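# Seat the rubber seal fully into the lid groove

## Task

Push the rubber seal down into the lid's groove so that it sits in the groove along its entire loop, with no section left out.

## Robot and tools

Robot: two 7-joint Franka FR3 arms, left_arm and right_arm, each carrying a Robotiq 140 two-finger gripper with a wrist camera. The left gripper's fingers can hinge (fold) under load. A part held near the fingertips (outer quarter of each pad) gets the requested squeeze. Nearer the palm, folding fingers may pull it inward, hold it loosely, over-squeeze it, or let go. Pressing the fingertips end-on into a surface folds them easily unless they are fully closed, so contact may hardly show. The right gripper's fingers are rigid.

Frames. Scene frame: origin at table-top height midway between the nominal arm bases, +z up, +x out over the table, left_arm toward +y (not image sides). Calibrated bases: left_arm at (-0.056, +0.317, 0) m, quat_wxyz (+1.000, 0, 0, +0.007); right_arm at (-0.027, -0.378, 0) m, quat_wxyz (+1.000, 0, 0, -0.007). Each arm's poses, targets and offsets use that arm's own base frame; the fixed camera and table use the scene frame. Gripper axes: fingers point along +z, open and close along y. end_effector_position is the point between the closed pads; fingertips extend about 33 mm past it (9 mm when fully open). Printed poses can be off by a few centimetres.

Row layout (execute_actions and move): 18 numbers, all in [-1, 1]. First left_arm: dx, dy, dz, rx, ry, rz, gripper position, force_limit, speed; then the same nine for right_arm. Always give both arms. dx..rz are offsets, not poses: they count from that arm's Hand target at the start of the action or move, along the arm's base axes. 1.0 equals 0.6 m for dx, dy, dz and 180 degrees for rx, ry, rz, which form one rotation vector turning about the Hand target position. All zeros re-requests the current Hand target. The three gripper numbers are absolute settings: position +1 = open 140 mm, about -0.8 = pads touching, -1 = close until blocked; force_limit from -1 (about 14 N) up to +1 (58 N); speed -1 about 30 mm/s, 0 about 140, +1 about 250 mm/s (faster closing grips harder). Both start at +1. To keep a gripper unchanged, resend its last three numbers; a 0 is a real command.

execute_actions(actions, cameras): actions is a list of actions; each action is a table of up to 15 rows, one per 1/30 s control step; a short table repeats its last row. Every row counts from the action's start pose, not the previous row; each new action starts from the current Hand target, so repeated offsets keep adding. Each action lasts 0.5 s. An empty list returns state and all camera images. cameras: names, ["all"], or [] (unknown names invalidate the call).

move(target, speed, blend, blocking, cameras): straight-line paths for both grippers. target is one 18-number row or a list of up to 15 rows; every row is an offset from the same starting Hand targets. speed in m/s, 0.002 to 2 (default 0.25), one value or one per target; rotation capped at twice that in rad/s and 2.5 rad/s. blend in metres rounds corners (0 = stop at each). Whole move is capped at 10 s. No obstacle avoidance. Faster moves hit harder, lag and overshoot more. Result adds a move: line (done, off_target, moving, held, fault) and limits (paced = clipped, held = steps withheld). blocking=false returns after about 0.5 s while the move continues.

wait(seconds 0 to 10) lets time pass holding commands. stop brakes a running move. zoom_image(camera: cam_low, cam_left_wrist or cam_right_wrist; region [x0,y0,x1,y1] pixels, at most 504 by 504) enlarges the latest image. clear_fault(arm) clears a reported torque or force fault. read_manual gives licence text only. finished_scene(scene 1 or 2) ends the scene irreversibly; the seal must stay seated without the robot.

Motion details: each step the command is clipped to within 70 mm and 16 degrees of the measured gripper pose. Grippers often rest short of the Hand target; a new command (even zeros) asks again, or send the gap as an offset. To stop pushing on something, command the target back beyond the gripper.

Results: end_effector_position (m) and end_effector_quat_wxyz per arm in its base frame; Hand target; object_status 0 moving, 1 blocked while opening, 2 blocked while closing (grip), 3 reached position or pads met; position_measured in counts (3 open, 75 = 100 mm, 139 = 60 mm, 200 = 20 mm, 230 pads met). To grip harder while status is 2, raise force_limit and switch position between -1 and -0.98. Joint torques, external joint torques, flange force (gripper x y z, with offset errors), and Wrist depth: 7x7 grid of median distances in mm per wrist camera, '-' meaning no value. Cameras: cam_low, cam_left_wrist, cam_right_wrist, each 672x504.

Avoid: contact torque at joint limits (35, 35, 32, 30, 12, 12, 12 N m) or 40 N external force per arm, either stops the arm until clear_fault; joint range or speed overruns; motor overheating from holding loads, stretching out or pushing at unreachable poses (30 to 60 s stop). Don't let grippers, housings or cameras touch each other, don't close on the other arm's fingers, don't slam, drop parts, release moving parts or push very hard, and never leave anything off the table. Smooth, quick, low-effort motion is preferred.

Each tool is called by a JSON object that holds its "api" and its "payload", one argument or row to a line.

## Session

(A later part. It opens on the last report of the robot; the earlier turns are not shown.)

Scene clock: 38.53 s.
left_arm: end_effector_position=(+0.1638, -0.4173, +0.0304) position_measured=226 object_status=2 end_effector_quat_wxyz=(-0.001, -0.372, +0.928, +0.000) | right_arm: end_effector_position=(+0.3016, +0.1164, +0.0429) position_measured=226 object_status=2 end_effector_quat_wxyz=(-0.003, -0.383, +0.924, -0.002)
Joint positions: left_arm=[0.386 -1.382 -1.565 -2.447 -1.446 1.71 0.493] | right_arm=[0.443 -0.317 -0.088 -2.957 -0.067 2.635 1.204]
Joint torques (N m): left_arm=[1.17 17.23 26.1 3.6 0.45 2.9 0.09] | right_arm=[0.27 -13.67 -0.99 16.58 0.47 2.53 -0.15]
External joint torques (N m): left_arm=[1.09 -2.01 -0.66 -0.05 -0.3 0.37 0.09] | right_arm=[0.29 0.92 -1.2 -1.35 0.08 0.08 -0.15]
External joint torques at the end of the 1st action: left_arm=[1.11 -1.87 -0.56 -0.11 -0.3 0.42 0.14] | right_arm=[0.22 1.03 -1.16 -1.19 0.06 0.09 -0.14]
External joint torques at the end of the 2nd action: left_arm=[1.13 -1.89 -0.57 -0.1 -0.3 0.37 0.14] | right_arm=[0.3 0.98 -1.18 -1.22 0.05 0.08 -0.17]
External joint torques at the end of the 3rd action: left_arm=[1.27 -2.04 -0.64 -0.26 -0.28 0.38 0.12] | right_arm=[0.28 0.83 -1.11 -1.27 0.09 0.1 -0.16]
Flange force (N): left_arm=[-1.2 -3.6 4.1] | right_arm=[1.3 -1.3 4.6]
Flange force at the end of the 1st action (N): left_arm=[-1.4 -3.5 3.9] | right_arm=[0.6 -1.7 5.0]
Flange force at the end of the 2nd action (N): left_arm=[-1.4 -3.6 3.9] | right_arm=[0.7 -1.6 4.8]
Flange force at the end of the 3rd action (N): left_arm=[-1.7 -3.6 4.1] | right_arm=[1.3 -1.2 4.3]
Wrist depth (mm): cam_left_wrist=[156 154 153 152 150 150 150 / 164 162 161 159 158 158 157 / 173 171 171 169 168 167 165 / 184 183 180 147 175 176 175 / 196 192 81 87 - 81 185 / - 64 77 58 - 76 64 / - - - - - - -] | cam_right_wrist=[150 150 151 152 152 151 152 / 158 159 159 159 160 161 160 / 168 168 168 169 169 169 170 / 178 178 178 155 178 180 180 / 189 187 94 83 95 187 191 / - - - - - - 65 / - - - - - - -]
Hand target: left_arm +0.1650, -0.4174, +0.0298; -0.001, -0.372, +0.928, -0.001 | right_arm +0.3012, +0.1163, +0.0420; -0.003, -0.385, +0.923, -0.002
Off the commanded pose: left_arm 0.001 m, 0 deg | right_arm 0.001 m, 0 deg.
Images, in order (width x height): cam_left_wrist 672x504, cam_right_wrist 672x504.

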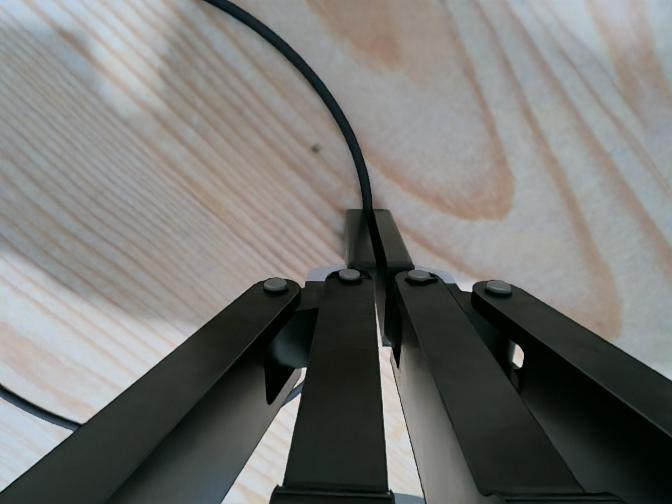

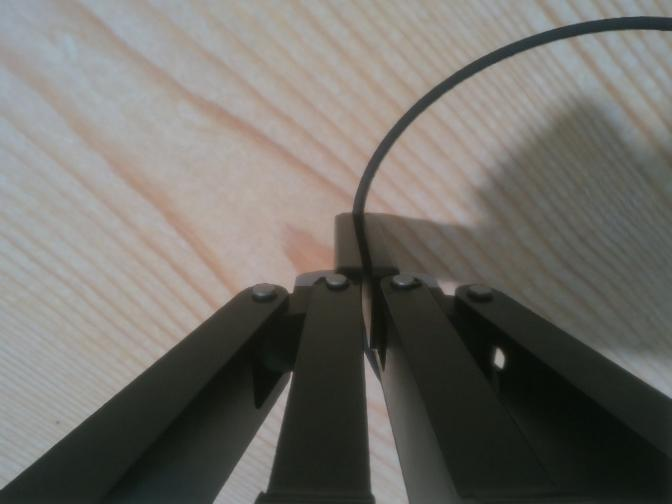

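{"api": "move", "payload": {
  "target": [
    [0,0,0.125,0,0,0,-1,-0.3,-1, 0,0,0.125,0,0,0,-1,-0.3,-1],
    [0.3062,0.4688,0.125,0,0,-0.1889,-1,-0.3,-1, 0.0967,0.4260,0.125,0,0,-0.1889,-1,-0.3,-1]
  ],
  "speed": [0.08,0.12],
  "blend": [0.02,0],
  "cameras": ["all"]
}}

Scene clock: 44.27 s.
left_arm: end_effector_position=(+0.3484, -0.1368, +0.1045) position_measured=226 object_status=2 end_effector_quat_wxyz=(-0.002, -0.089, +0.996, -0.002) | right_arm: end_effector_position=(+0.3596, +0.3722, +0.1174) position_measured=226 object_status=2 end_effector_quat_wxyz=(-0.002, -0.099, +0.995, +0.000)
Joint positions: left_arm=[0.844 -0.955 -1.247 -2.679 -1.009 1.979 1.757] | right_arm=[0.454 0.051 0.349 -2.293 -0.02 2.338 2.187]
Joint velocities: left_arm=[-0.001 0 -0.001 0 -0.001 0.001 0.004] | right_arm=[0 -0.001 0 0.001 0 0.001 0.005]
Joint torques (N m): left_arm=[0.64 7.07 17.97 13.9 0.97 2.82 0.27] | right_arm=[0.32 -28.54 -0.12 21.52 0.29 2.16 0.22]
External joint torques (N m): left_arm=[0.79 -0.92 0.11 -0.2 0.21 0.38 0.27] | right_arm=[0.31 0.92 -0.71 -0.49 -0.34 -0.28 0.22]
Flange force (N): left_arm=[-1.5 1.5 0.3] | right_arm=[-1.5 1.2 1.8]
Wrist depth (mm): cam_left_wrist=[206 208 203 203 211 210 208 / 222 217 216 214 221 222 220 / 235 232 230 228 237 235 233 / 263 247 243 147 247 250 247 / 281 260 81 87 - 81 261 / - 64 77 58 - 76 64 / - - - - - - -] | cam_right_wrist=[216 216 215 216 208 205 203 / 226 225 226 227 213 215 216 / 240 239 240 240 228 229 229 / 253 254 254 136 235 242 240 / 271 267 94 83 95 97 257 / - - - - - - 65 / - - - - - - -]
Hand target: left_arm +0.3487, -0.1361, +0.1048; -0.001, -0.085, +0.996, -0.001 | right_arm +0.3592, +0.3719, +0.1170; -0.003, -0.098, +0.995, -0.001
Off the commanded pose: left_arm 0.001 m, 1 deg | right_arm 0.001 m, 0 deg.
move: done

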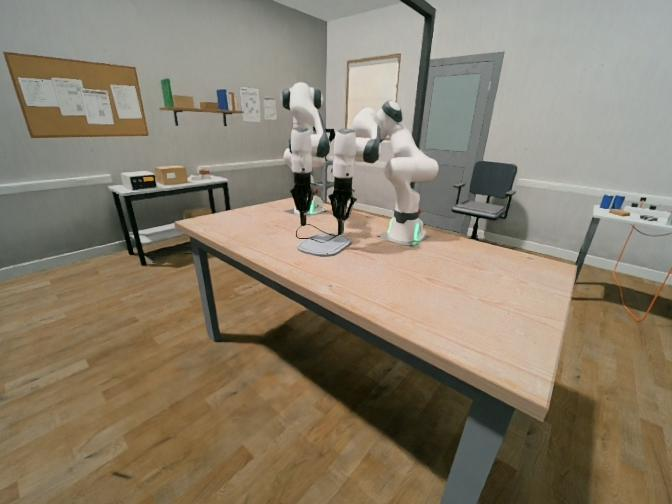

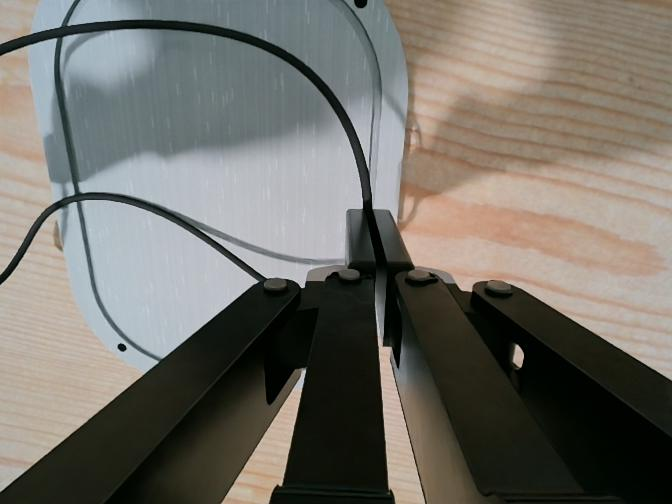

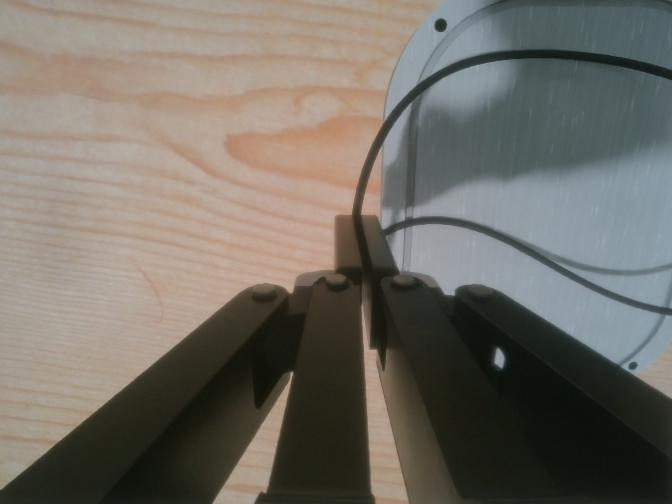

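{"api": "zoom_image", "payload": {
  "camera": "cam_low",
  "region": [260, 170, 400, 275]
}}

{"api": "zoom_image", "payload": {
  "camera": "cam_left_wrist",
  "region": [0, 0, 504, 378]
}}

Scaled by 3.600 from the camera's 672x504 image, which has a finer 960x720 frame.

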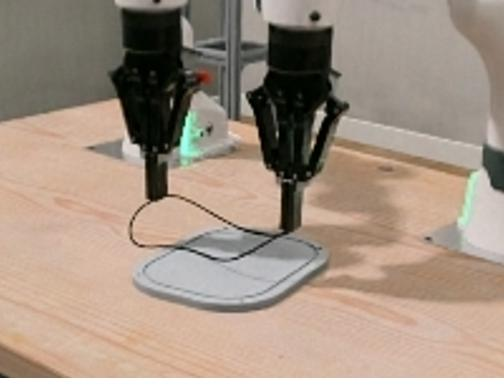

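Scaled by 1.000.

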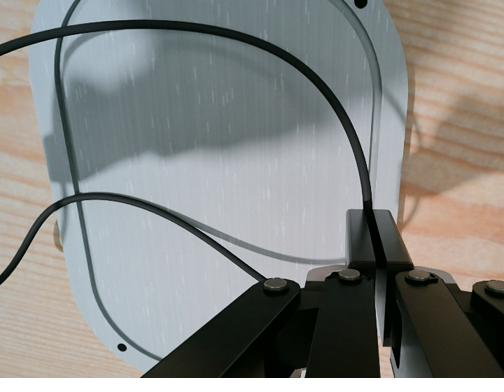

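{"api": "move", "payload": {
  "target": [
    [0,0,0.1417,0,0,0,-1,-0.3,-1, 0.0057,0.0232,0.1417,0,0,0,-1,-0.3,-1],
    [0.1478,0.0253,0.1417,0,0,0,-1,-0.3,-1, 0.1528,0.0525,0.1417,0,0,0,-1,-0.3,-1]
  ],
  "speed": [0.1,0.1],
  "blend": [0.02,0],
  "cameras": ["all"]
}}

{"api": "zoom_image", "payload": {
  "camera": "cam_low",
  "region": [260, 170, 400, 275]
}}

Scene clock: 51.70 s.
left_arm: end_effector_position=(+0.4368, -0.1220, +0.1900) position_measured=226 object_status=2 end_effector_quat_wxyz=(-0.001, -0.089, +0.996, -0.002) | right_arm: end_effector_position=(+0.4511, +0.4042, +0.2025) position_measured=226 object_status=2 end_effector_quat_wxyz=(-0.002, -0.095, +0.996, +0.000)
Joint positions: left_arm=[1.108 -0.829 -1.209 -2.361 -0.81 1.868 1.742] | right_arm=[0.432 0.199 0.317 -1.867 -0.066 2.052 2.156]
Joint velocities: left_arm=[0.002 -0.001 -0.001 0.001 0 0.002 0.005] | right_arm=[0.002 0 0 0 0 -0.006 -0.005]
Joint torques (N m): left_arm=[1.1 7.3 18.92 17.66 0.97 2.82 0.32] | right_arm=[-0.07 -36 1.46 23.85 0.48 2.26 -0.15]
External joint torques (N m): left_arm=[1.18 -1.17 -0.57 0.04 0.18 0.37 0.32] | right_arm=[-0.14 0.87 -0.81 -0.34 -0.3 -0.19 -0.15]
Flange force (N): left_arm=[-4.1 0.0 2.2] | right_arm=[-2.0 0.2 1.0]
Wrist depth (mm): cam_left_wrist=[294 279 276 280 287 286 283 / 315 304 299 294 305 301 297 / 333 324 314 311 322 320 315 / 353 353 345 130 336 334 334 / 377 368 81 87 - 81 355 / - 64 77 58 - 76 64 / - - - - - - -] | cam_right_wrist=[290 289 289 289 280 277 284 / 305 304 305 307 293 294 299 / 319 323 322 323 312 311 326 / 344 343 343 124 339 343 341 / 362 359 94 83 95 354 362 / - - - - - - 65 / - - - - - - -]
Hand target: left_arm +0.4374, -0.1209, +0.1898; -0.001, -0.085, +0.996, -0.001 | right_arm +0.4509, +0.4034, +0.2020; -0.003, -0.098, +0.995, -0.001
Off the commanded pose: left_arm 0.001 m, 1 deg | right_arm 0.001 m, 0 deg.
move: done

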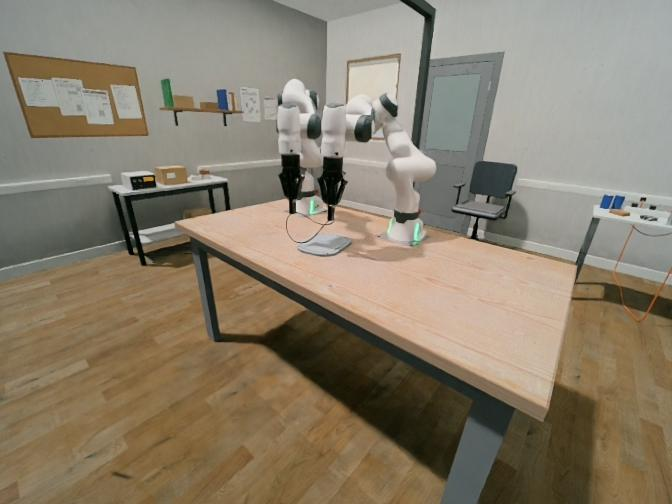

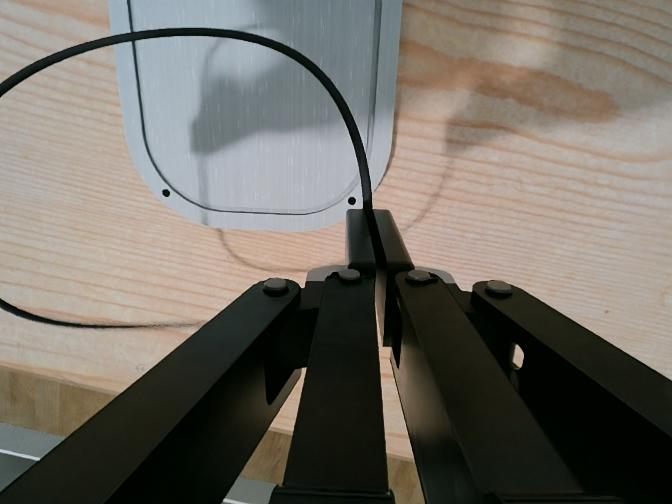

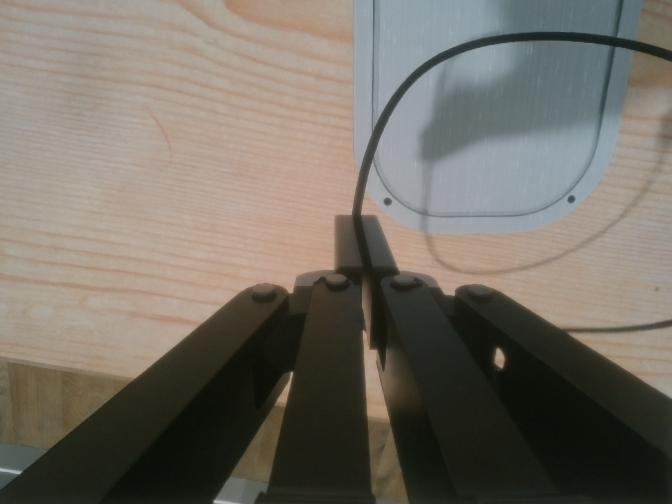

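Scaled by 3.600 from the camera's 672x504 image, which has a finer 960x720 frame.

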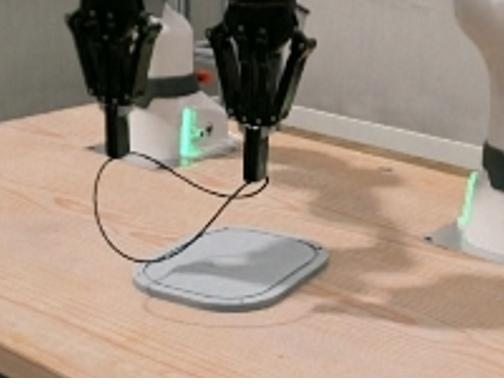

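{"api": "move", "payload": {
  "target": [
    [-0.0985,-0.0168,-0.0997,0,0,0,-1,-0.3,-1, -0.0980,-0.0197,-0.0997,0,0,0,-1,-0.3,-1],
    [-0.1478,-0.0253,-0.2163,0,0,0,-1,-0.3,-1, -0.1472,-0.0293,-0.2163,0,0,0,-1,-0.3,-1]
  ],
  "speed": [0.1,0.06],
  "blend": [0.02,0],
  "cameras": ["all"]
}}

{"api": "zoom_image", "payload": {
  "camera": "cam_low",
  "region": [260, 170, 400, 275]
}}

Scene clock: 55.13 s.
left_arm: end_effector_position=(+0.3486, -0.1356, +0.0607) position_measured=226 object_status=2 end_effector_quat_wxyz=(-0.002, -0.087, +0.996, +0.001) | right_arm: end_effector_position=(+0.3625, +0.3857, +0.0731) position_measured=226 object_status=2 end_effector_quat_wxyz=(-0.004, -0.099, +0.995, -0.001)
Joint positions: left_arm=[0.9 -0.879 -1.391 -2.702 -1.086 2.114 1.784] | right_arm=[0.477 0.172 0.338 -2.275 -0.082 2.427 2.244]
Joint velocities: left_arm=[0 -0.001 0 0 0 0.003 0.002] | right_arm=[0 0 0 0.001 0 0.004 0.004]
Joint torques (N m): left_arm=[0.7 7.81 16.63 11.96 0.32 2.87 0.34] | right_arm=[0.57 -31.74 0.76 19.7 0.24 2.58 0.29]
External joint torques (N m): left_arm=[0.72 -0.7 -0.64 -0.45 -0.4 0.42 0.34] | right_arm=[0.5 0.77 -1.23 -1.22 -0.33 0.13 0.29]
Flange force (N): left_arm=[-2.7 0.7 5.5] | right_arm=[1.3 -0.5 3.6]
Wrist depth (mm): cam_left_wrist=[167 166 165 164 172 172 171 / 177 176 175 175 182 182 182 / 187 187 184 183 192 193 191 / 200 199 198 147 203 205 203 / 214 210 81 87 - 81 215 / - 64 77 58 - 76 64 / - - - - - - -] | cam_right_wrist=[176 176 176 175 165 166 165 / 187 186 186 185 174 174 174 / 196 197 196 193 183 184 184 / 206 208 207 138 194 193 195 / 220 218 94 83 95 97 207 / - - - - - - 65 / - - - - - - -]
Hand target: left_arm +0.3487, -0.1361, +0.0601; -0.001, -0.085, +0.996, -0.001 | right_arm +0.3626, +0.3858, +0.0723; -0.003, -0.098, +0.995, -0.001
Off the commanded pose: left_arm 0.001 m, 0 deg | right_arm 0.001 m, 0 deg.
move: done

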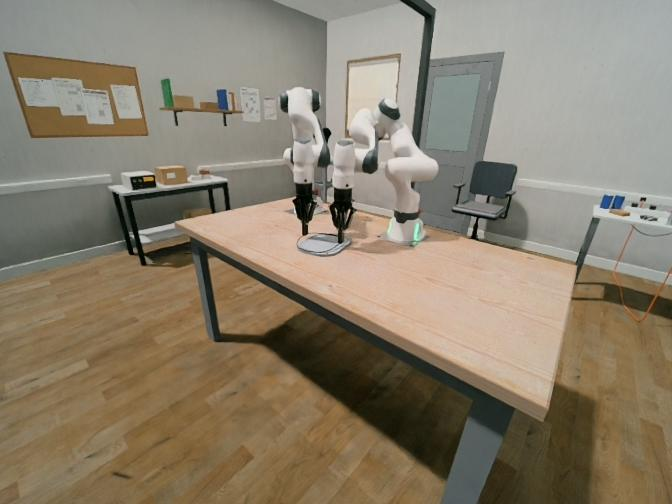

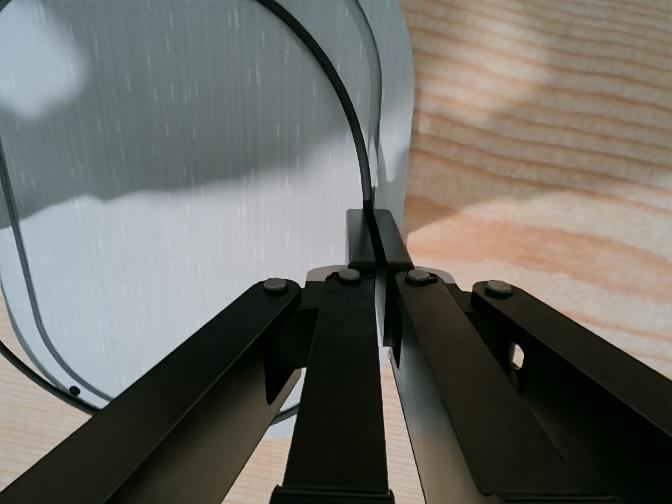

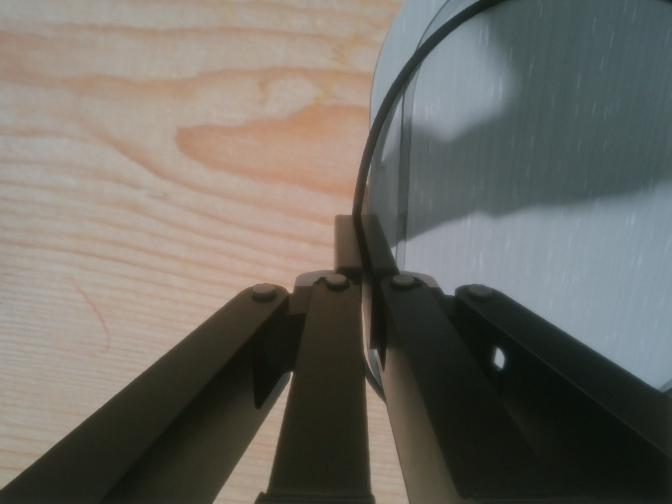

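Scaled by 3.600 from the camera's 672x504 image, which has a finer 960x720 frame.

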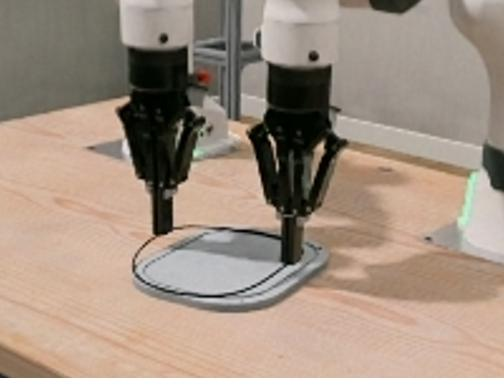

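{"api": "move", "payload": {
  "target": [0,0,-0.0202,0,0,0,-1,-0.3,-1, 0,0,-0.0255,0,0,0,-1,-0.3,-1],
  "speed": 0.025,
  "cameras": ["all"]
}}

Scene clock: 56.53 s.
left_arm: end_effector_position=(+0.3483, -0.1359, +0.0485) position_measured=226 object_status=2 end_effector_quat_wxyz=(-0.002, -0.087, +0.996, +0.001) | right_arm: end_effector_position=(+0.3625, +0.3857, +0.0579) position_measured=226 object_status=2 end_effector_quat_wxyz=(-0.004, -0.099, +0.995, -0.001)
Joint positions: left_arm=[0.925 -0.863 -1.437 -2.705 -1.114 2.146 1.796] | right_arm=[0.481 0.203 0.333 -2.281 -0.1 2.463 2.258]
Joint velocities: left_arm=[0.001 0 0.001 0.001 0.001 0.004 0.005] | right_arm=[0 0 0.001 0 -0.001 0.003 0.003]
Joint torques (N m): left_arm=[1.16 8.14 16.53 11.53 0.31 2.74 0.33] | right_arm=[0.5 -31.99 1.06 19.3 0.21 2.48 0.24]
External joint torques (N m): left_arm=[1.23 -0.78 -0.6 -0.28 -0.4 0.3 0.33] | right_arm=[0.57 0.97 -1.1 -1.02 -0.34 0.04 0.24]
Flange force (N): left_arm=[-5.3 0.6 6.3] | right_arm=[0.4 0.4 3.8]
Wrist depth (mm): cam_left_wrist=[- 157 154 152 161 161 161 / 165 164 168 163 170 171 170 / 176 175 173 171 179 180 179 / 186 185 183 147 189 192 192 / 199 195 81 87 - 81 201 / - 64 77 58 - 76 64 / - - - - - - -] | cam_right_wrist=[163 162 163 162 151 152 152 / 171 172 171 169 160 160 159 / 180 181 181 181 169 168 167 / 192 191 191 137 177 179 178 / 204 202 94 83 95 97 190 / - - - - - - 65 / - - - - - - -]
Hand target: left_arm +0.3487, -0.1361, +0.0479; -0.001, -0.085, +0.996, -0.001 | right_arm +0.3626, +0.3858, +0.0570; -0.003, -0.098, +0.995, -0.001
Off the commanded pose: left_arm 0.001 m, 0 deg | right_arm 0.001 m, 0 deg.
move: done

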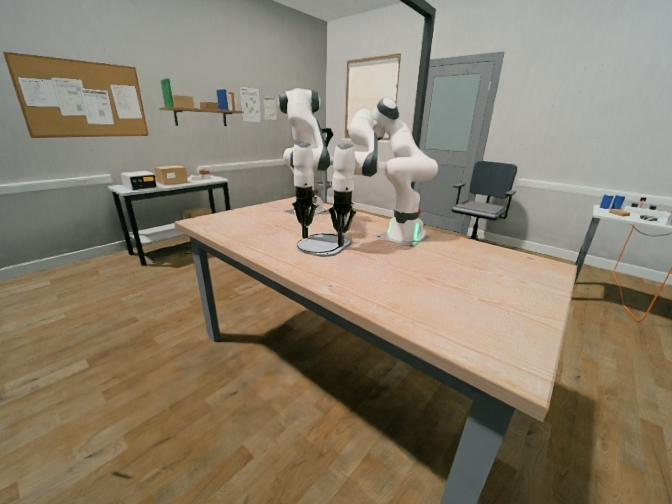

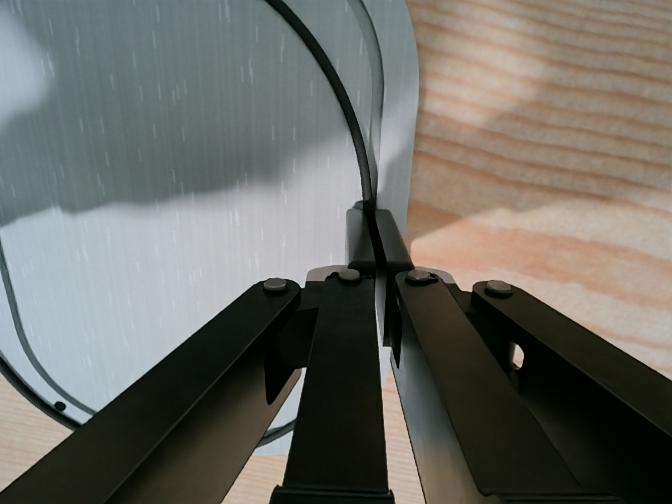

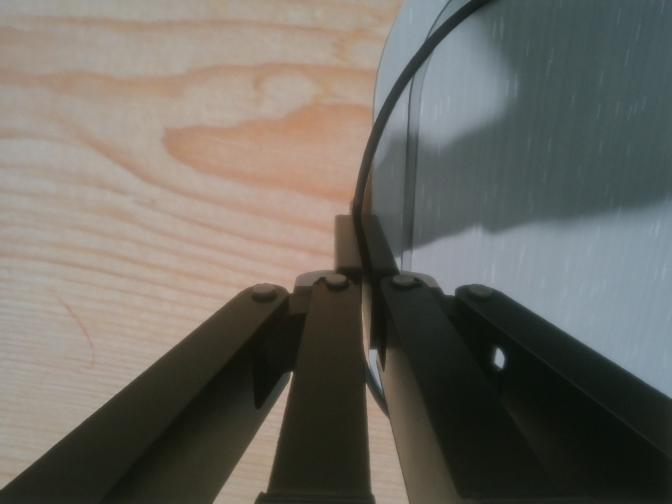

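{"api": "move", "payload": {
  "target": [0,0,-0.009,0,0,0,-1,-0.3,-1, 0,0,0,0,0,0,-1,-0.3,-1],
  "speed": 0.015,
  "cameras": ["cam_left_wrist"]
}}

Scene clock: 57.50 s.
left_arm: end_effector_position=(+0.3485, -0.1353, +0.0440) position_measured=226 object_status=2 end_effector_quat_wxyz=(-0.002, -0.087, +0.996, +0.001) | right_arm: end_effector_position=(+0.3627, +0.3858, +0.0580) position_measured=226 object_status=2 end_effector_quat_wxyz=(-0.004, -0.099, +0.995, -0.001)
Joint positions: left_arm=[0.936 -0.856 -1.455 -2.705 -1.124 2.159 1.801] | right_arm=[0.481 0.203 0.333 -2.281 -0.101 2.463 2.259]
Joint torques (N m): left_arm=[1.57 9.19 13.81 11.12 -0.38 3.28 0.27] | right_arm=[0.41 -32 1.16 19.32 0.19 2.54 0.25]
External joint torques (N m): left_arm=[1.59 0.11 -3.3 -0.51 -1.08 0.83 0.27] | right_arm=[0.34 0.88 -1.13 -0.93 -0.35 0.11 0.25]
Flange force (N): left_arm=[-12.1 -2.2 22.3] | right_arm=[0.3 0.2 3.7]
Wrist depth (mm): cam_left_wrist=[- 151 150 149 157 158 157 / 161 160 158 158 168 166 166 / 170 170 168 166 175 177 175 / 183 180 179 147 186 187 186 / 194 190 81 87 - 81 196 / - 64 77 58 - 76 64 / - - - - - - -] | cam_right_wrist=[163 162 162 163 151 151 151 / 171 171 171 169 159 159 159 / 181 181 181 182 169 169 166 / 192 192 192 136 176 179 179 / 204 201 94 83 95 97 189 / - - - - - - 65 / - - - - - - -]
Hand target: left_arm +0.3487, -0.1361, +0.0425; -0.001, -0.085, +0.996, -0.001 | right_arm +0.3626, +0.3858, +0.0570; -0.003, -0.098, +0.995, -0.001
Off the commanded pose: left_arm 0.002 m, 0 deg | right_arm 0.001 m, 0 deg.
move: done
Images, in order (width x height): cam_left_wrist 672x504.

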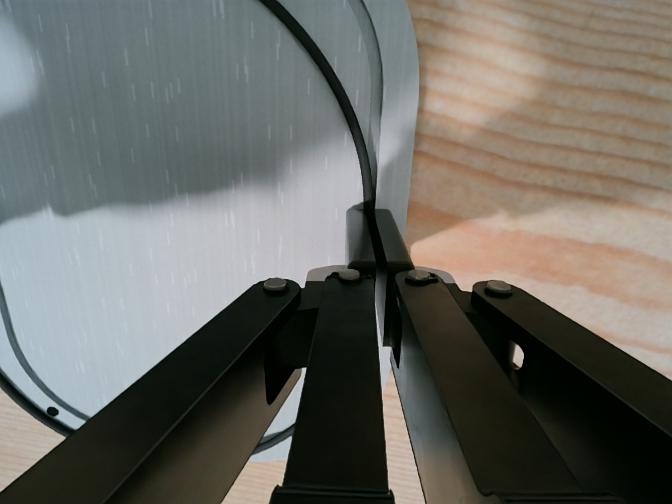

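{"api": "move", "payload": {
  "target": [
    [0,0,0.0037,0,0,0,-1,-0.3,-1, 0,0,0,0,0,0,-1,-0.3,-1],
    [0,0,0.0037,0,0,0,-0.45,-0.3,-0.7, 0,0,0,0,0,0,-1,-0.3,-1],
    [0,0,0.06,0,0,0,-0.45,-0.3,-0.7, 0,0,0,0,0,0,-1,-0.3,-1]
  ],
  "speed": [0.02,0.02,0.06],
  "cameras": ["cam_left_wrist","cam_right_wrist"]
}}

Scene clock: 60.60 s.
left_arm: end_effector_position=(+0.3493, -0.1364, +0.0780) position_measured=186 object_status=3 end_effector_quat_wxyz=(+0.000, -0.082, +0.997, -0.002) | right_arm: end_effector_position=(+0.3627, +0.3858, +0.0580) position_measured=226 object_status=2 end_effector_quat_wxyz=(-0.004, -0.099, +0.995, -0.001)
Joint positions: left_arm=[0.866 -0.889 -1.324 -2.699 -1.046 2.079 1.778] | right_arm=[0.481 0.203 0.333 -2.281 -0.101 2.463 2.259]
Joint velocities: left_arm=[0 -0.002 -0.001 0 0 -0.003 -0.004] | right_arm=[within noise]
Joint torques (N m): left_arm=[0.32 5.89 17.33 13.43 1 2.24 -0.28] | right_arm=[0.39 -32.02 1.21 19.34 0.18 2.54 0.27]
External joint torques (N m): left_arm=[0.4 -1.9 0.19 0.11 0.27 -0.19 -0.28] | right_arm=[0.4 0.73 -0.99 -0.88 -0.37 0.12 0.27]
Flange force (N): left_arm=[1.6 -0.5 -3.9] | right_arm=[0.6 0.2 3.3]
Wrist depth (mm): cam_left_wrist=[184 182 181 180 187 186 185 / 194 193 190 190 200 197 196 / 203 200 202 201 211 209 207 / 223 218 213 208 164 222 220 / 236 81 93 224 114 87 229 / - 66 67 250 - - 67 / - - - 279 - - -] | cam_right_wrist=[163 162 162 162 150 151 151 / 172 171 171 171 160 160 159 / 181 182 181 179 170 168 167 / 191 192 192 136 176 179 179 / 204 200 94 83 95 96 190 / - - - - - - 63 / - - - - - - -]
Hand target: left_arm +0.3487, -0.1361, +0.0785; -0.001, -0.085, +0.996, -0.001 | right_arm +0.3626, +0.3858, +0.0570; -0.003, -0.098, +0.995, -0.001
Off the commanded pose: left_arm 0.001 m, 0 deg | right_arm 0.001 m, 0 deg.
move: done
Images, in order (width x height): cam_left_wrist 672x504, cam_right_wrist 672x504.

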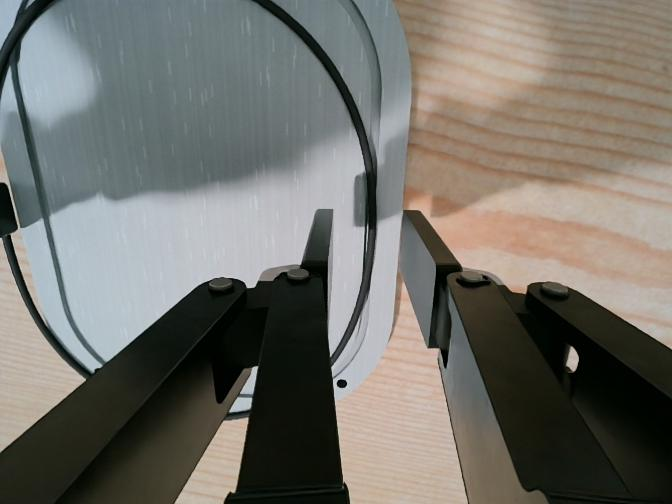

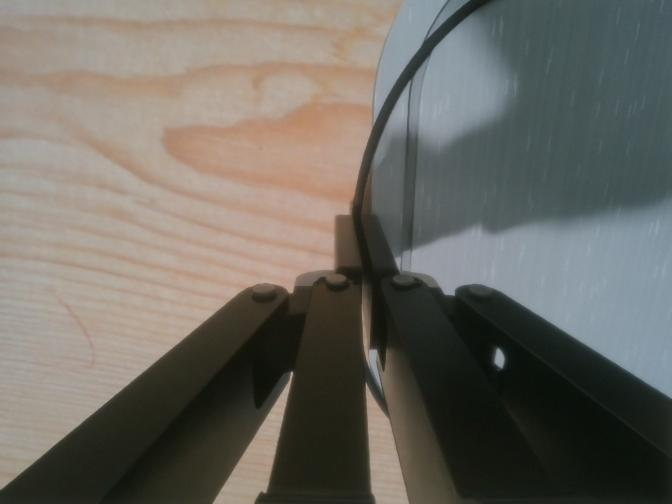

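{"api": "zoom_image", "payload": {
  "camera": "cam_left_wrist",
  "region": [310, 80, 440, 280]
}}

Scaled by 2.520 from the camera's 672x504 image, which has a finer 960x720 frame.

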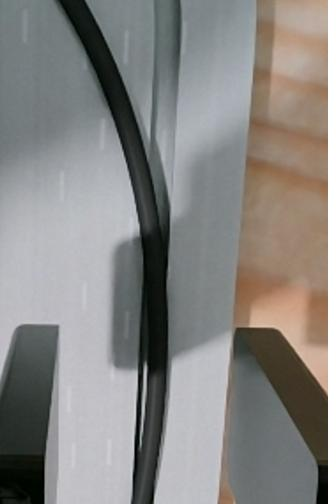

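{"api": "move", "payload": {
  "target": [
    [-0.002,0.0013,-0.035,0,0,0,-1,-1,0, 0,0,0,0,0,0,-1,-0.3,-1],
    [-0.002,0.0013,-0.0625,0,0,0,-1,-1,0, 0,0,0,0,0,0,-1,-0.3,-1]
  ],
  "speed": [0.06,0.03],
  "cameras": ["cam_left_wrist"]
}}

Scene clock: 62.90 s.
left_arm: end_effector_position=(+0.3467, -0.1368, +0.0447) position_measured=233 object_status=3 end_effector_quat_wxyz=(-0.004, -0.088, +0.996, -0.001) | right_arm: end_effector_position=(+0.3627, +0.3858, +0.0580) position_measured=226 object_status=2 end_effector_quat_wxyz=(-0.004, -0.099, +0.995, -0.001)
Joint positions: left_arm=[0.93 -0.855 -1.449 -2.707 -1.123 2.154 1.797] | right_arm=[0.481 0.203 0.333 -2.281 -0.101 2.463 2.259]
Joint torques (N m): left_arm=[1.14 7.93 15.15 11.45 -0.01 2.83 0.05] | right_arm=[0.41 -31.92 1.19 19.32 0.2 2.53 0.27]
External joint torques (N m): left_arm=[1.14 -1.04 -1.89 -0.32 -0.71 0.39 0.05] | right_arm=[0.53 1.04 -0.92 -1.04 -0.35 0.08 0.27]
External joint torques when the fault began: left_arm=[3.47 -0.45 -5.65 -2.3 -1.5 1.95 0.26]
Flange force (N): left_arm=[-6.7 -1.6 11.9] | right_arm=[0.4 0.5 4.0]
Flange force when the fault began (N): left_arm=[-20.4 -1.6 39.5]
Wrist depth (mm): cam_left_wrist=[- 152 151 149 158 158 158 / 163 163 160 159 167 168 166 / 172 171 169 167 176 177 176 / 185 180 180 147 186 188 186 / 195 191 79 87 - 82 197 / - 64 76 - - 75 64 / - - - - - - -] | cam_right_wrist=[162 162 162 163 151 152 151 / 171 171 170 171 161 161 160 / 181 181 181 180 169 169 167 / 192 192 192 136 174 178 179 / 204 201 94 83 95 97 189 / - - - - - - 65 / - - - - - - -]
Hand target: left_arm +0.3467, -0.1368, +0.0447; -0.004, -0.088, +0.996, -0.001 (not the last commanded pose) | right_arm +0.3626, +0.3858, +0.0570; -0.003, -0.098, +0.995, -0.001
Tool commands: left_gripper/position=-1.0 left_gripper/force_limit=-1.0 left_gripper/speed=+0.003922 right_gripper/position=-1.0 right_gripper/force_limit=-0.3 right_gripper/speed=-1.0
Off the commanded pose: left_arm 0.004 m, 0 deg | right_arm 0.001 m, 0 deg.
FORCE FAULT: contact force on the left arm reached its limit, and that arm stopped. The contact can be on any part of that arm, not only on its tool. That arm's remaining commands of this call were not run. That arm is still stopped at the end of this call. While its stop runs, that arm takes no new command, but execute_actions still moves its gripper.
CLEAR FAULT: the left arm stays stopped (Reflex) until you call clear_fault(arm="left_arm").
move: fault (left_arm)
Images, in order (width x height): cam_left_wrist 672x504.

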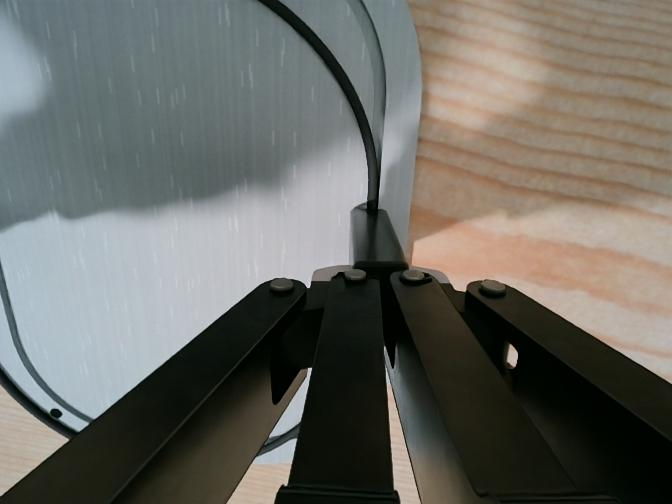

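{"api": "clear_fault", "payload": {
  "arm": "left_arm"
}}

{"api": "move", "payload": {
  "target": [0,0,0.03,0,0,0,-1,-1,0, 0,0,0,0,0,0,-1,-0.3,-1],
  "speed": 0.05,
  "cameras": ["cam_left_wrist"]
}}

{"api": "zoom_image", "payload": {
  "camera": "cam_left_wrist",
  "region": [310, 80, 440, 280]
}}

Scene clock: 63.17 s.
left_arm: end_effector_position=(+0.3467, -0.1368, +0.0447) position_measured=233 object_status=3 end_effector_quat_wxyz=(-0.004, -0.088, +0.996, -0.001) | right_arm: end_effector_position=(+0.3627, +0.3858, +0.0580) position_measured=226 object_status=2 end_effector_quat_wxyz=(-0.004, -0.099, +0.995, -0.001)
Joint positions: left_arm=[0.93 -0.855 -1.449 -2.707 -1.123 2.154 1.797] | right_arm=[0.481 0.203 0.333 -2.281 -0.101 2.463 2.259]
Joint torques (N m): left_arm=[1.17 7.96 15.08 11.46 0.01 2.83 0.04] | right_arm=[0.42 -32 1.25 19.32 0.19 2.53 0.29]
External joint torques (N m): left_arm=[1.15 -1.03 -1.99 -0.23 -0.69 0.39 0.04] | right_arm=[0.38 0.91 -1.01 -1 -0.36 0.09 0.29]
Flange force (N): left_arm=[-7.2 -1.9 12.3] | right_arm=[0.5 0.2 3.7]
Wrist depth (mm): cam_left_wrist=[151 153 151 150 158 159 158 / 162 161 159 159 166 167 166 / 171 171 169 167 176 177 176 / 184 181 181 147 187 187 186 / 194 191 79 87 - 82 197 / - 64 76 - - 75 64 / - - - - - - -] | cam_right_wrist=[163 163 162 162 150 151 151 / 171 171 171 169 161 160 160 / 181 181 181 181 169 171 167 / 191 191 192 136 176 179 178 / 204 201 94 83 95 97 190 / - - - - - - 65 / - - - - - - -]
Hand target: left_arm +0.3467, -0.1368, +0.0447; -0.004, -0.088, +0.996, -0.001 (not the last commanded pose) | right_arm +0.3626, +0.3858, +0.0570; -0.003, -0.098, +0.995, -0.001
Tool commands: left_gripper/position=-1.0 left_gripper/force_limit=-1.0 left_gripper/speed=+0.003922 right_gripper/position=-1.0 right_gripper/force_limit=-0.3 right_gripper/speed=-1.0
Off the commanded pose: left_arm 0.004 m, 0 deg | right_arm 0.001 m, 0 deg.
FORCE FAULT, CONTINUED: the left arm's stop, for the force fault that an earlier result reported, is over. The call counts as one of the actions that you can send in this scene. That arm's target is now where it stood when the stop ended, not its last command. That arm accepts commands again.
CLEAR FAULT: your call cleared the left arm's force fault. If the contact force or a joint's load stays at its limit, that arm stops again.

Scene clock: 64.20 s.
left_arm: end_effector_position=(+0.3473, -0.1370, +0.0622) position_measured=233 object_status=3 end_effector_quat_wxyz=(-0.003, -0.086, +0.996, -0.003) | right_arm: end_effector_position=(+0.3627, +0.3858, +0.0580) position_measured=226 object_status=2 end_effector_quat_wxyz=(-0.004, -0.099, +0.995, -0.001)
Joint positions: left_arm=[0.892 -0.872 -1.38 -2.705 -1.082 2.112 1.786] | right_arm=[0.481 0.203 0.333 -2.281 -0.101 2.463 2.259]
Joint velocities: left_arm=[0 -0.001 -0.001 0 0.002 -0.005 -0.005] | right_arm=[within noise]
Joint torques (N m): left_arm=[0.31 6.27 17.24 12.75 1.01 2.25 -0.21] | right_arm=[0.36 -31.95 1.24 19.32 0.2 2.54 0.23]
External joint torques (N m): left_arm=[0.32 -2 0.11 0.13 0.29 -0.19 -0.21] | right_arm=[0.29 0.79 -1.04 -0.9 -0.35 0.12 0.23]
Flange force (N): left_arm=[1.3 -0.6 -3.8] | right_arm=[0.4 0.0 3.4]
Wrist depth (mm): cam_left_wrist=[170 168 168 166 173 173 171 / 179 178 174 175 183 183 181 / 189 189 187 185 194 193 192 / 203 200 198 131 205 207 203 / 216 212 79 87 - 82 215 / - 64 76 - - 75 64 / - - - - - - -] | cam_right_wrist=[162 162 162 163 150 152 151 / 171 171 171 169 160 160 160 / 181 181 181 180 169 169 166 / 192 191 191 136 179 180 178 / 204 201 94 83 95 96 190 / - - - - - - 65 / - - - - - - -]
Hand target: left_arm +0.3467, -0.1368, +0.0627; -0.004, -0.088, +0.996, -0.001 | right_arm +0.3626, +0.3858, +0.0570; -0.003, -0.098, +0.995, -0.001
Off the commanded pose: left_arm 0.001 m, 0 deg | right_arm 0.001 m, 0 deg.
move: done
Images, in order (width x height): cam_left_wrist 672x504.

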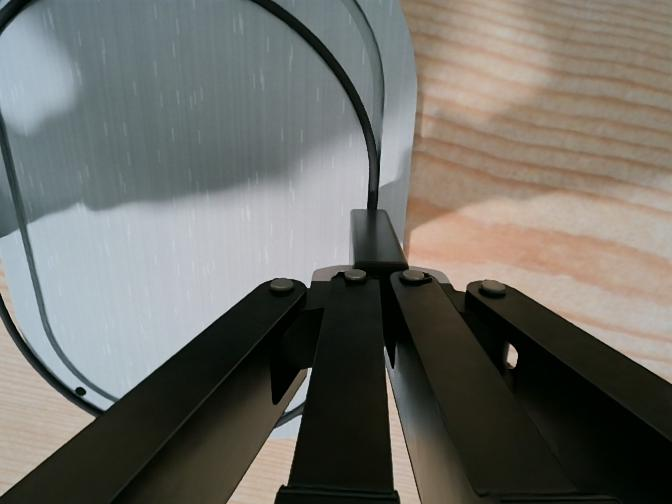

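Scaled by 2.520 from the camera's 672x504 image, which has a finer 960x720 frame.

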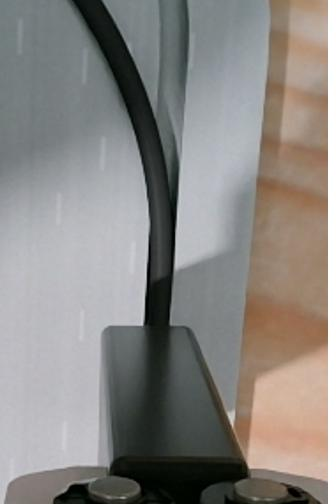

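{"api": "move", "payload": {
  "target": [
    [0.0013,0.0015,-0.015,0,0,0,-1,-1,0, 0,0,0,0,0,0,-1,-0.3,-1],
    [0.0013,0.0015,-0.0345,0,0,0,-1,-1,0, 0,0,0,0,0,0,-1,-0.3,-1]
  ],
  "speed": [0.06,0.015],
  "cameras": ["cam_left_wrist"]
}}

Scene clock: 66.17 s.
left_arm: end_effector_position=(+0.3468, -0.1369, +0.0444) position_measured=233 object_status=3 end_effector_quat_wxyz=(-0.005, -0.089, +0.996, -0.001) | right_arm: end_effector_position=(+0.3627, +0.3858, +0.0580) position_measured=226 object_status=2 end_effector_quat_wxyz=(-0.004, -0.099, +0.995, -0.001)
Joint positions: left_arm=[0.935 -0.854 -1.452 -2.703 -1.121 2.151 1.794] | right_arm=[0.481 0.203 0.333 -2.281 -0.101 2.463 2.259]
Joint velocities: left_arm=[-0.001 0 -0.001 0.001 0 0 0.005] | right_arm=[within noise]
Joint torques (N m): left_arm=[3.13 8.54 12.16 10.05 -0.58 4.13 0.33] | right_arm=[0.36 -31.96 1.24 19.27 0.19 2.54 0.3]
External joint torques (N m): left_arm=[3.18 -0.56 -4.92 -1.74 -1.28 1.7 0.33] | right_arm=[0.4 1.01 -0.95 -1.16 -0.36 0.09 0.3]
Flange force (N): left_arm=[-19.2 -1.7 34.5] | right_arm=[0.8 0.1 4.0]
Wrist depth (mm): cam_left_wrist=[151 152 151 150 158 159 158 / 161 161 159 158 167 167 166 / 172 170 168 166 178 177 176 / 185 181 179 147 187 187 186 / 194 191 79 87 - 81 196 / - 64 76 - - 75 64 / - - - - - - -] | cam_right_wrist=[162 163 163 162 151 152 151 / 171 172 171 171 163 160 160 / 180 181 180 181 170 169 168 / 192 193 192 136 177 179 179 / 204 201 94 83 95 96 190 / - - - - - - 65 / - - - - - - -]
Hand target: left_arm +0.3475, -0.1359, +0.0420; -0.004, -0.088, +0.996, -0.001 | right_arm +0.3626, +0.3858, +0.0570; -0.003, -0.098, +0.995, -0.001
Off the commanded pose: left_arm 0.003 m, 0 deg | right_arm 0.001 m, 0 deg.
move: done
Images, in order (width x height): cam_left_wrist 672x504.

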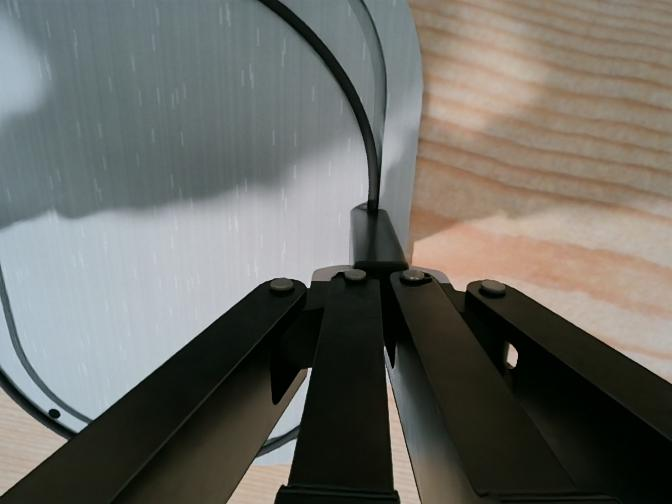

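{"api": "move", "payload": {
  "target": [
    [0,0,0.03,0,0,0,-1,-1,0, 0,0,0,0,0,0,-1,-0.3,-1],
    [0.0493,0.0084,0.03,0,0,0,-1,-1,0, 0,0,0,0,0,0,-1,-0.3,-1]
  ],
  "speed": [0.08,0.1],
  "blend": [0.005,0],
  "cameras": ["cam_left_wrist"]
}}

{"api": "zoom_image", "payload": {
  "camera": "cam_left_wrist",
  "region": [310, 80, 440, 280]
}}

Scene clock: 67.50 s.
left_arm: end_effector_position=(+0.3779, -0.1311, +0.0605) position_measured=233 object_status=3 end_effector_quat_wxyz=(-0.002, -0.093, +0.996, -0.002) | right_arm: end_effector_position=(+0.3627, +0.3858, +0.0580) position_measured=226 object_status=2 end_effector_quat_wxyz=(-0.004, -0.099, +0.995, -0.001)
Joint positions: left_arm=[1.032 -0.842 -1.448 -2.626 -1.07 2.13 1.801] | right_arm=[0.481 0.203 0.333 -2.281 -0.101 2.463 2.259]
Joint velocities: left_arm=[0.003 0.001 -0.004 0.002 0.002 0.001 0.006] | right_arm=[within noise]
Joint torques (N m): left_arm=[0.83 8.69 17.52 13.07 0.96 2.51 0.36] | right_arm=[0.41 -31.99 1.14 19.3 0.21 2.54 0.25]
External joint torques (N m): left_arm=[0.84 -0.96 -0.47 0.29 0.25 0.07 0.36] | right_arm=[0.36 0.9 -1.12 -0.98 -0.34 0.11 0.25]
Flange force (N): left_arm=[-4.9 -0.2 2.5] | right_arm=[0.4 0.1 3.7]
Wrist depth (mm): cam_left_wrist=[168 167 165 163 172 172 171 / 177 178 175 173 182 182 180 / 188 187 185 184 193 192 192 / 200 198 196 131 202 204 203 / 214 210 79 87 - 81 213 / - 64 75 - - 75 64 / - - - - - - -] | cam_right_wrist=[163 163 163 163 151 152 152 / 171 171 170 172 161 161 160 / 181 181 180 178 169 168 167 / 192 192 191 136 177 179 178 / 204 202 94 83 95 97 190 / - - - - - - 65 / - - - - - - -]
Hand target: left_arm +0.3771, -0.1308, +0.0600; -0.004, -0.088, +0.996, -0.001 | right_arm +0.3626, +0.3858, +0.0570; -0.003, -0.098, +0.995, -0.001
Off the commanded pose: left_arm 0.001 m, 1 deg | right_arm 0.001 m, 0 deg.
move: done
Images, in order (width x height): cam_left_wrist 672x504.

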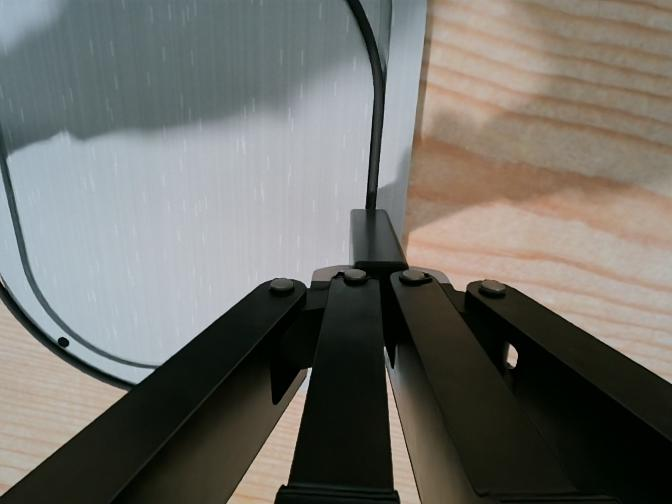

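Scaled by 2.520 from the camera's 672x504 image, which has a finer 960x720 frame.

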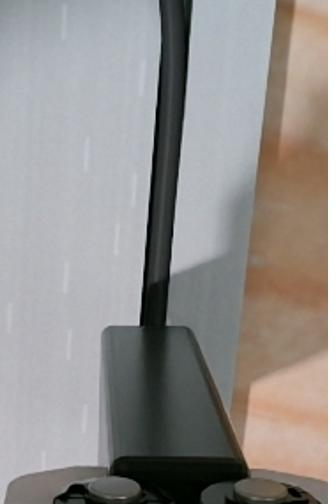

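{"api": "move", "payload": {
  "target": [
    [0.0095,-0.0558,-0.01,0,0,0,-1,-1,0, 0,0,0,0,0,0,-1,-0.3,-1],
    [0.0095,-0.0558,-0.0292,0,0,0,-1,-1,0, 0,0,0,0,0,0,-1,-0.3,-1]
  ],
  "speed": [0.1,0.02]
}}

Scene clock: 69.47 s.
left_arm: end_effector_position=(+0.3814, -0.1640, +0.0438) position_measured=233 object_status=3 end_effector_quat_wxyz=(-0.006, -0.087, +0.996, +0.000) | right_arm: end_effector_position=(+0.3627, +0.3858, +0.0580) position_measured=226 object_status=2 end_effector_quat_wxyz=(-0.004, -0.099, +0.995, -0.001)
Joint positions: left_arm=[1.063 -0.844 -1.55 -2.572 -1.106 2.143 1.756] | right_arm=[0.481 0.203 0.333 -2.281 -0.101 2.463 2.259]
Joint torques (N m): left_arm=[1.85 10.26 15.7 11.63 -0.41 3.48 0.09] | right_arm=[0.38 -31.97 1.19 19.29 0.21 2.53 0.22]
External joint torques (N m): left_arm=[1.83 -1.78 -3.27 -0.27 -1.12 1.06 0.09] | right_arm=[0.35 0.97 -1.06 -1.02 -0.34 0.1 0.22]
Flange force (N): left_arm=[-12.2 -3.3 20.4] | right_arm=[0.4 0.1 3.8]
Wrist depth (mm): cam_left_wrist=[- 152 151 149 149 157 158 / 161 161 158 161 158 166 166 / 171 169 168 167 166 176 176 / 184 180 179 147 174 187 186 / 194 189 79 87 - 81 197 / - 64 76 - - 75 64 / - - - - - - -] | cam_right_wrist=[162 162 163 162 151 151 152 / 171 171 172 169 162 159 156 / 181 180 181 179 169 168 168 / 191 192 191 136 177 179 178 / 204 201 94 83 95 97 192 / - - - - - - 63 / - - - - - - -]
Hand target: left_arm +0.3828, -0.1643, +0.0425; -0.004, -0.088, +0.996, -0.001 | right_arm +0.3626, +0.3858, +0.0570; -0.003, -0.098, +0.995, -0.001
Off the commanded pose: left_arm 0.002 m, 0 deg | right_arm 0.001 m, 0 deg.
move: done

{"api": "move", "payload": {
  "target": [
    [0,0,0.018,0,0,0,-1,-1,0, 0,0,0,0,0,0,-1,-0.3,-1],
    [-0.0493,-0.0083,0.018,0,0,0,-1,-1,0, 0,0,0,0,0,0,-1,-0.3,-1],
    [-0.0493,-0.0083,0,0,0,0,-1,-1,0, 0,0,0,0,0,0,-1,-0.3,-1]
  ],
  "speed": [0.06,0.08,0.02],
  "blend": [0.002,0.002,0]
}}

{"api": "move", "payload": {
  "target": [
    [0,0,0.018,0,0,0,-1,-1,0, 0,0,0,0,0,0,-1,-0.3,-1],
    [-0.0092,0.0542,0.018,0,0,0,-1,-1,0, 0,0,0,0,0,0,-1,-0.3,-1],
    [-0.0092,0.0542,0,0,0,0,-1,-1,0, 0,0,0,0,0,0,-1,-0.3,-1]
  ],
  "speed": [0.06,0.08,0.02],
  "blend": [0.002,0.002,0]
}}

Scene clock: 71.13 s.
left_arm: end_effector_position=(+0.3519, -0.1693, +0.0438) position_measured=233 object_status=3 end_effector_quat_wxyz=(-0.006, -0.084, +0.996, +0.000) | right_arm: end_effector_position=(+0.3627, +0.3858, +0.0580) position_measured=226 object_status=2 end_effector_quat_wxyz=(-0.004, -0.099, +0.995, -0.001)
Joint positions: left_arm=[0.933 -0.862 -1.496 -2.647 -1.125 2.138 1.733] | right_arm=[0.481 0.203 0.333 -2.281 -0.101 2.463 2.259]
Joint torques (N m): left_arm=[2.45 8.98 14.96 11.14 -0.7 3.61 -0.06] | right_arm=[0.4 -32 1.2 19.32 0.2 2.52 0.28]
External joint torques (N m): left_arm=[2.52 -1.47 -3.14 -0.52 -1.4 1.19 -0.06] | right_arm=[0.41 0.9 -1.01 -0.95 -0.35 0.1 0.28]
Flange force (N): left_arm=[-13.9 -3.3 22.7] | right_arm=[0.4 0.3 3.7]
Wrist depth (mm): cam_left_wrist=[- 152 151 150 148 157 157 / 161 161 158 158 157 167 166 / 172 169 168 167 166 176 176 / 182 180 179 146 174 187 185 / - 189 79 87 - 81 196 / - 64 76 - - 75 64 / - - - - - - -] | cam_right_wrist=[163 162 163 162 151 153 151 / 171 171 171 170 161 159 159 / 181 180 181 180 168 169 167 / 191 192 191 136 177 176 178 / 204 201 94 83 95 89 189 / - - - - - - 65 / - - - - - - -]
Hand target: left_arm +0.3532, -0.1693, +0.0425; -0.004, -0.088, +0.996, -0.001 | right_arm +0.3626, +0.3858, +0.0570; -0.003, -0.098, +0.995, -0.001
Off the commanded pose: left_arm 0.002 m, 1 deg | right_arm 0.001 m, 0 deg.
move: done

Scene clock: 72.83 s.
left_arm: end_effector_position=(+0.3466, -0.1377, +0.0445) position_measured=233 object_status=3 end_effector_quat_wxyz=(-0.006, -0.090, +0.996, -0.001) | right_arm: end_effector_position=(+0.3627, +0.3858, +0.0580) position_measured=226 object_status=2 end_effector_quat_wxyz=(-0.004, -0.099, +0.995, -0.001)
Joint positions: left_arm=[0.934 -0.85 -1.451 -2.703 -1.117 2.153 1.79] | right_arm=[0.481 0.203 0.333 -2.281 -0.101 2.463 2.259]
Joint velocities: left_arm=[0.001 0 0 0.001 0 0 0.006] | right_arm=[within noise]
Joint torques (N m): left_arm=[2.77 8.47 12.66 10.31 -0.47 4 0.33] | right_arm=[0.39 -31.96 1.17 19.36 0.2 2.53 0.28]
External joint torques (N m): left_arm=[2.76 -0.56 -4.4 -1.45 -1.17 1.58 0.33] | right_arm=[0.41 0.82 -1.03 -0.89 -0.36 0.1 0.28]
Flange force (N): left_arm=[-17.1 -1.7 30.8] | right_arm=[0.4 0.3 3.5]
Wrist depth (mm): cam_left_wrist=[- 154 151 150 158 159 158 / 162 161 160 157 168 167 166 / 171 171 169 166 177 177 176 / 185 180 180 147 187 186 186 / 194 189 79 87 - 81 196 / - 64 76 - - 75 64 / - - - - - - -] | cam_right_wrist=[163 162 162 163 151 153 151 / 171 171 171 169 160 160 159 / 181 181 181 179 169 169 167 / 191 191 192 136 176 179 179 / 204 202 94 83 95 97 188 / - - - - - - - / - - - - - - -]
Hand target: left_arm +0.3477, -0.1368, +0.0425; -0.004, -0.088, +0.996, -0.001 | right_arm +0.3626, +0.3858, +0.0570; -0.003, -0.098, +0.995, -0.001
Off the commanded pose: left_arm 0.002 m, 0 deg | right_arm 0.001 m, 0 deg.
move: done


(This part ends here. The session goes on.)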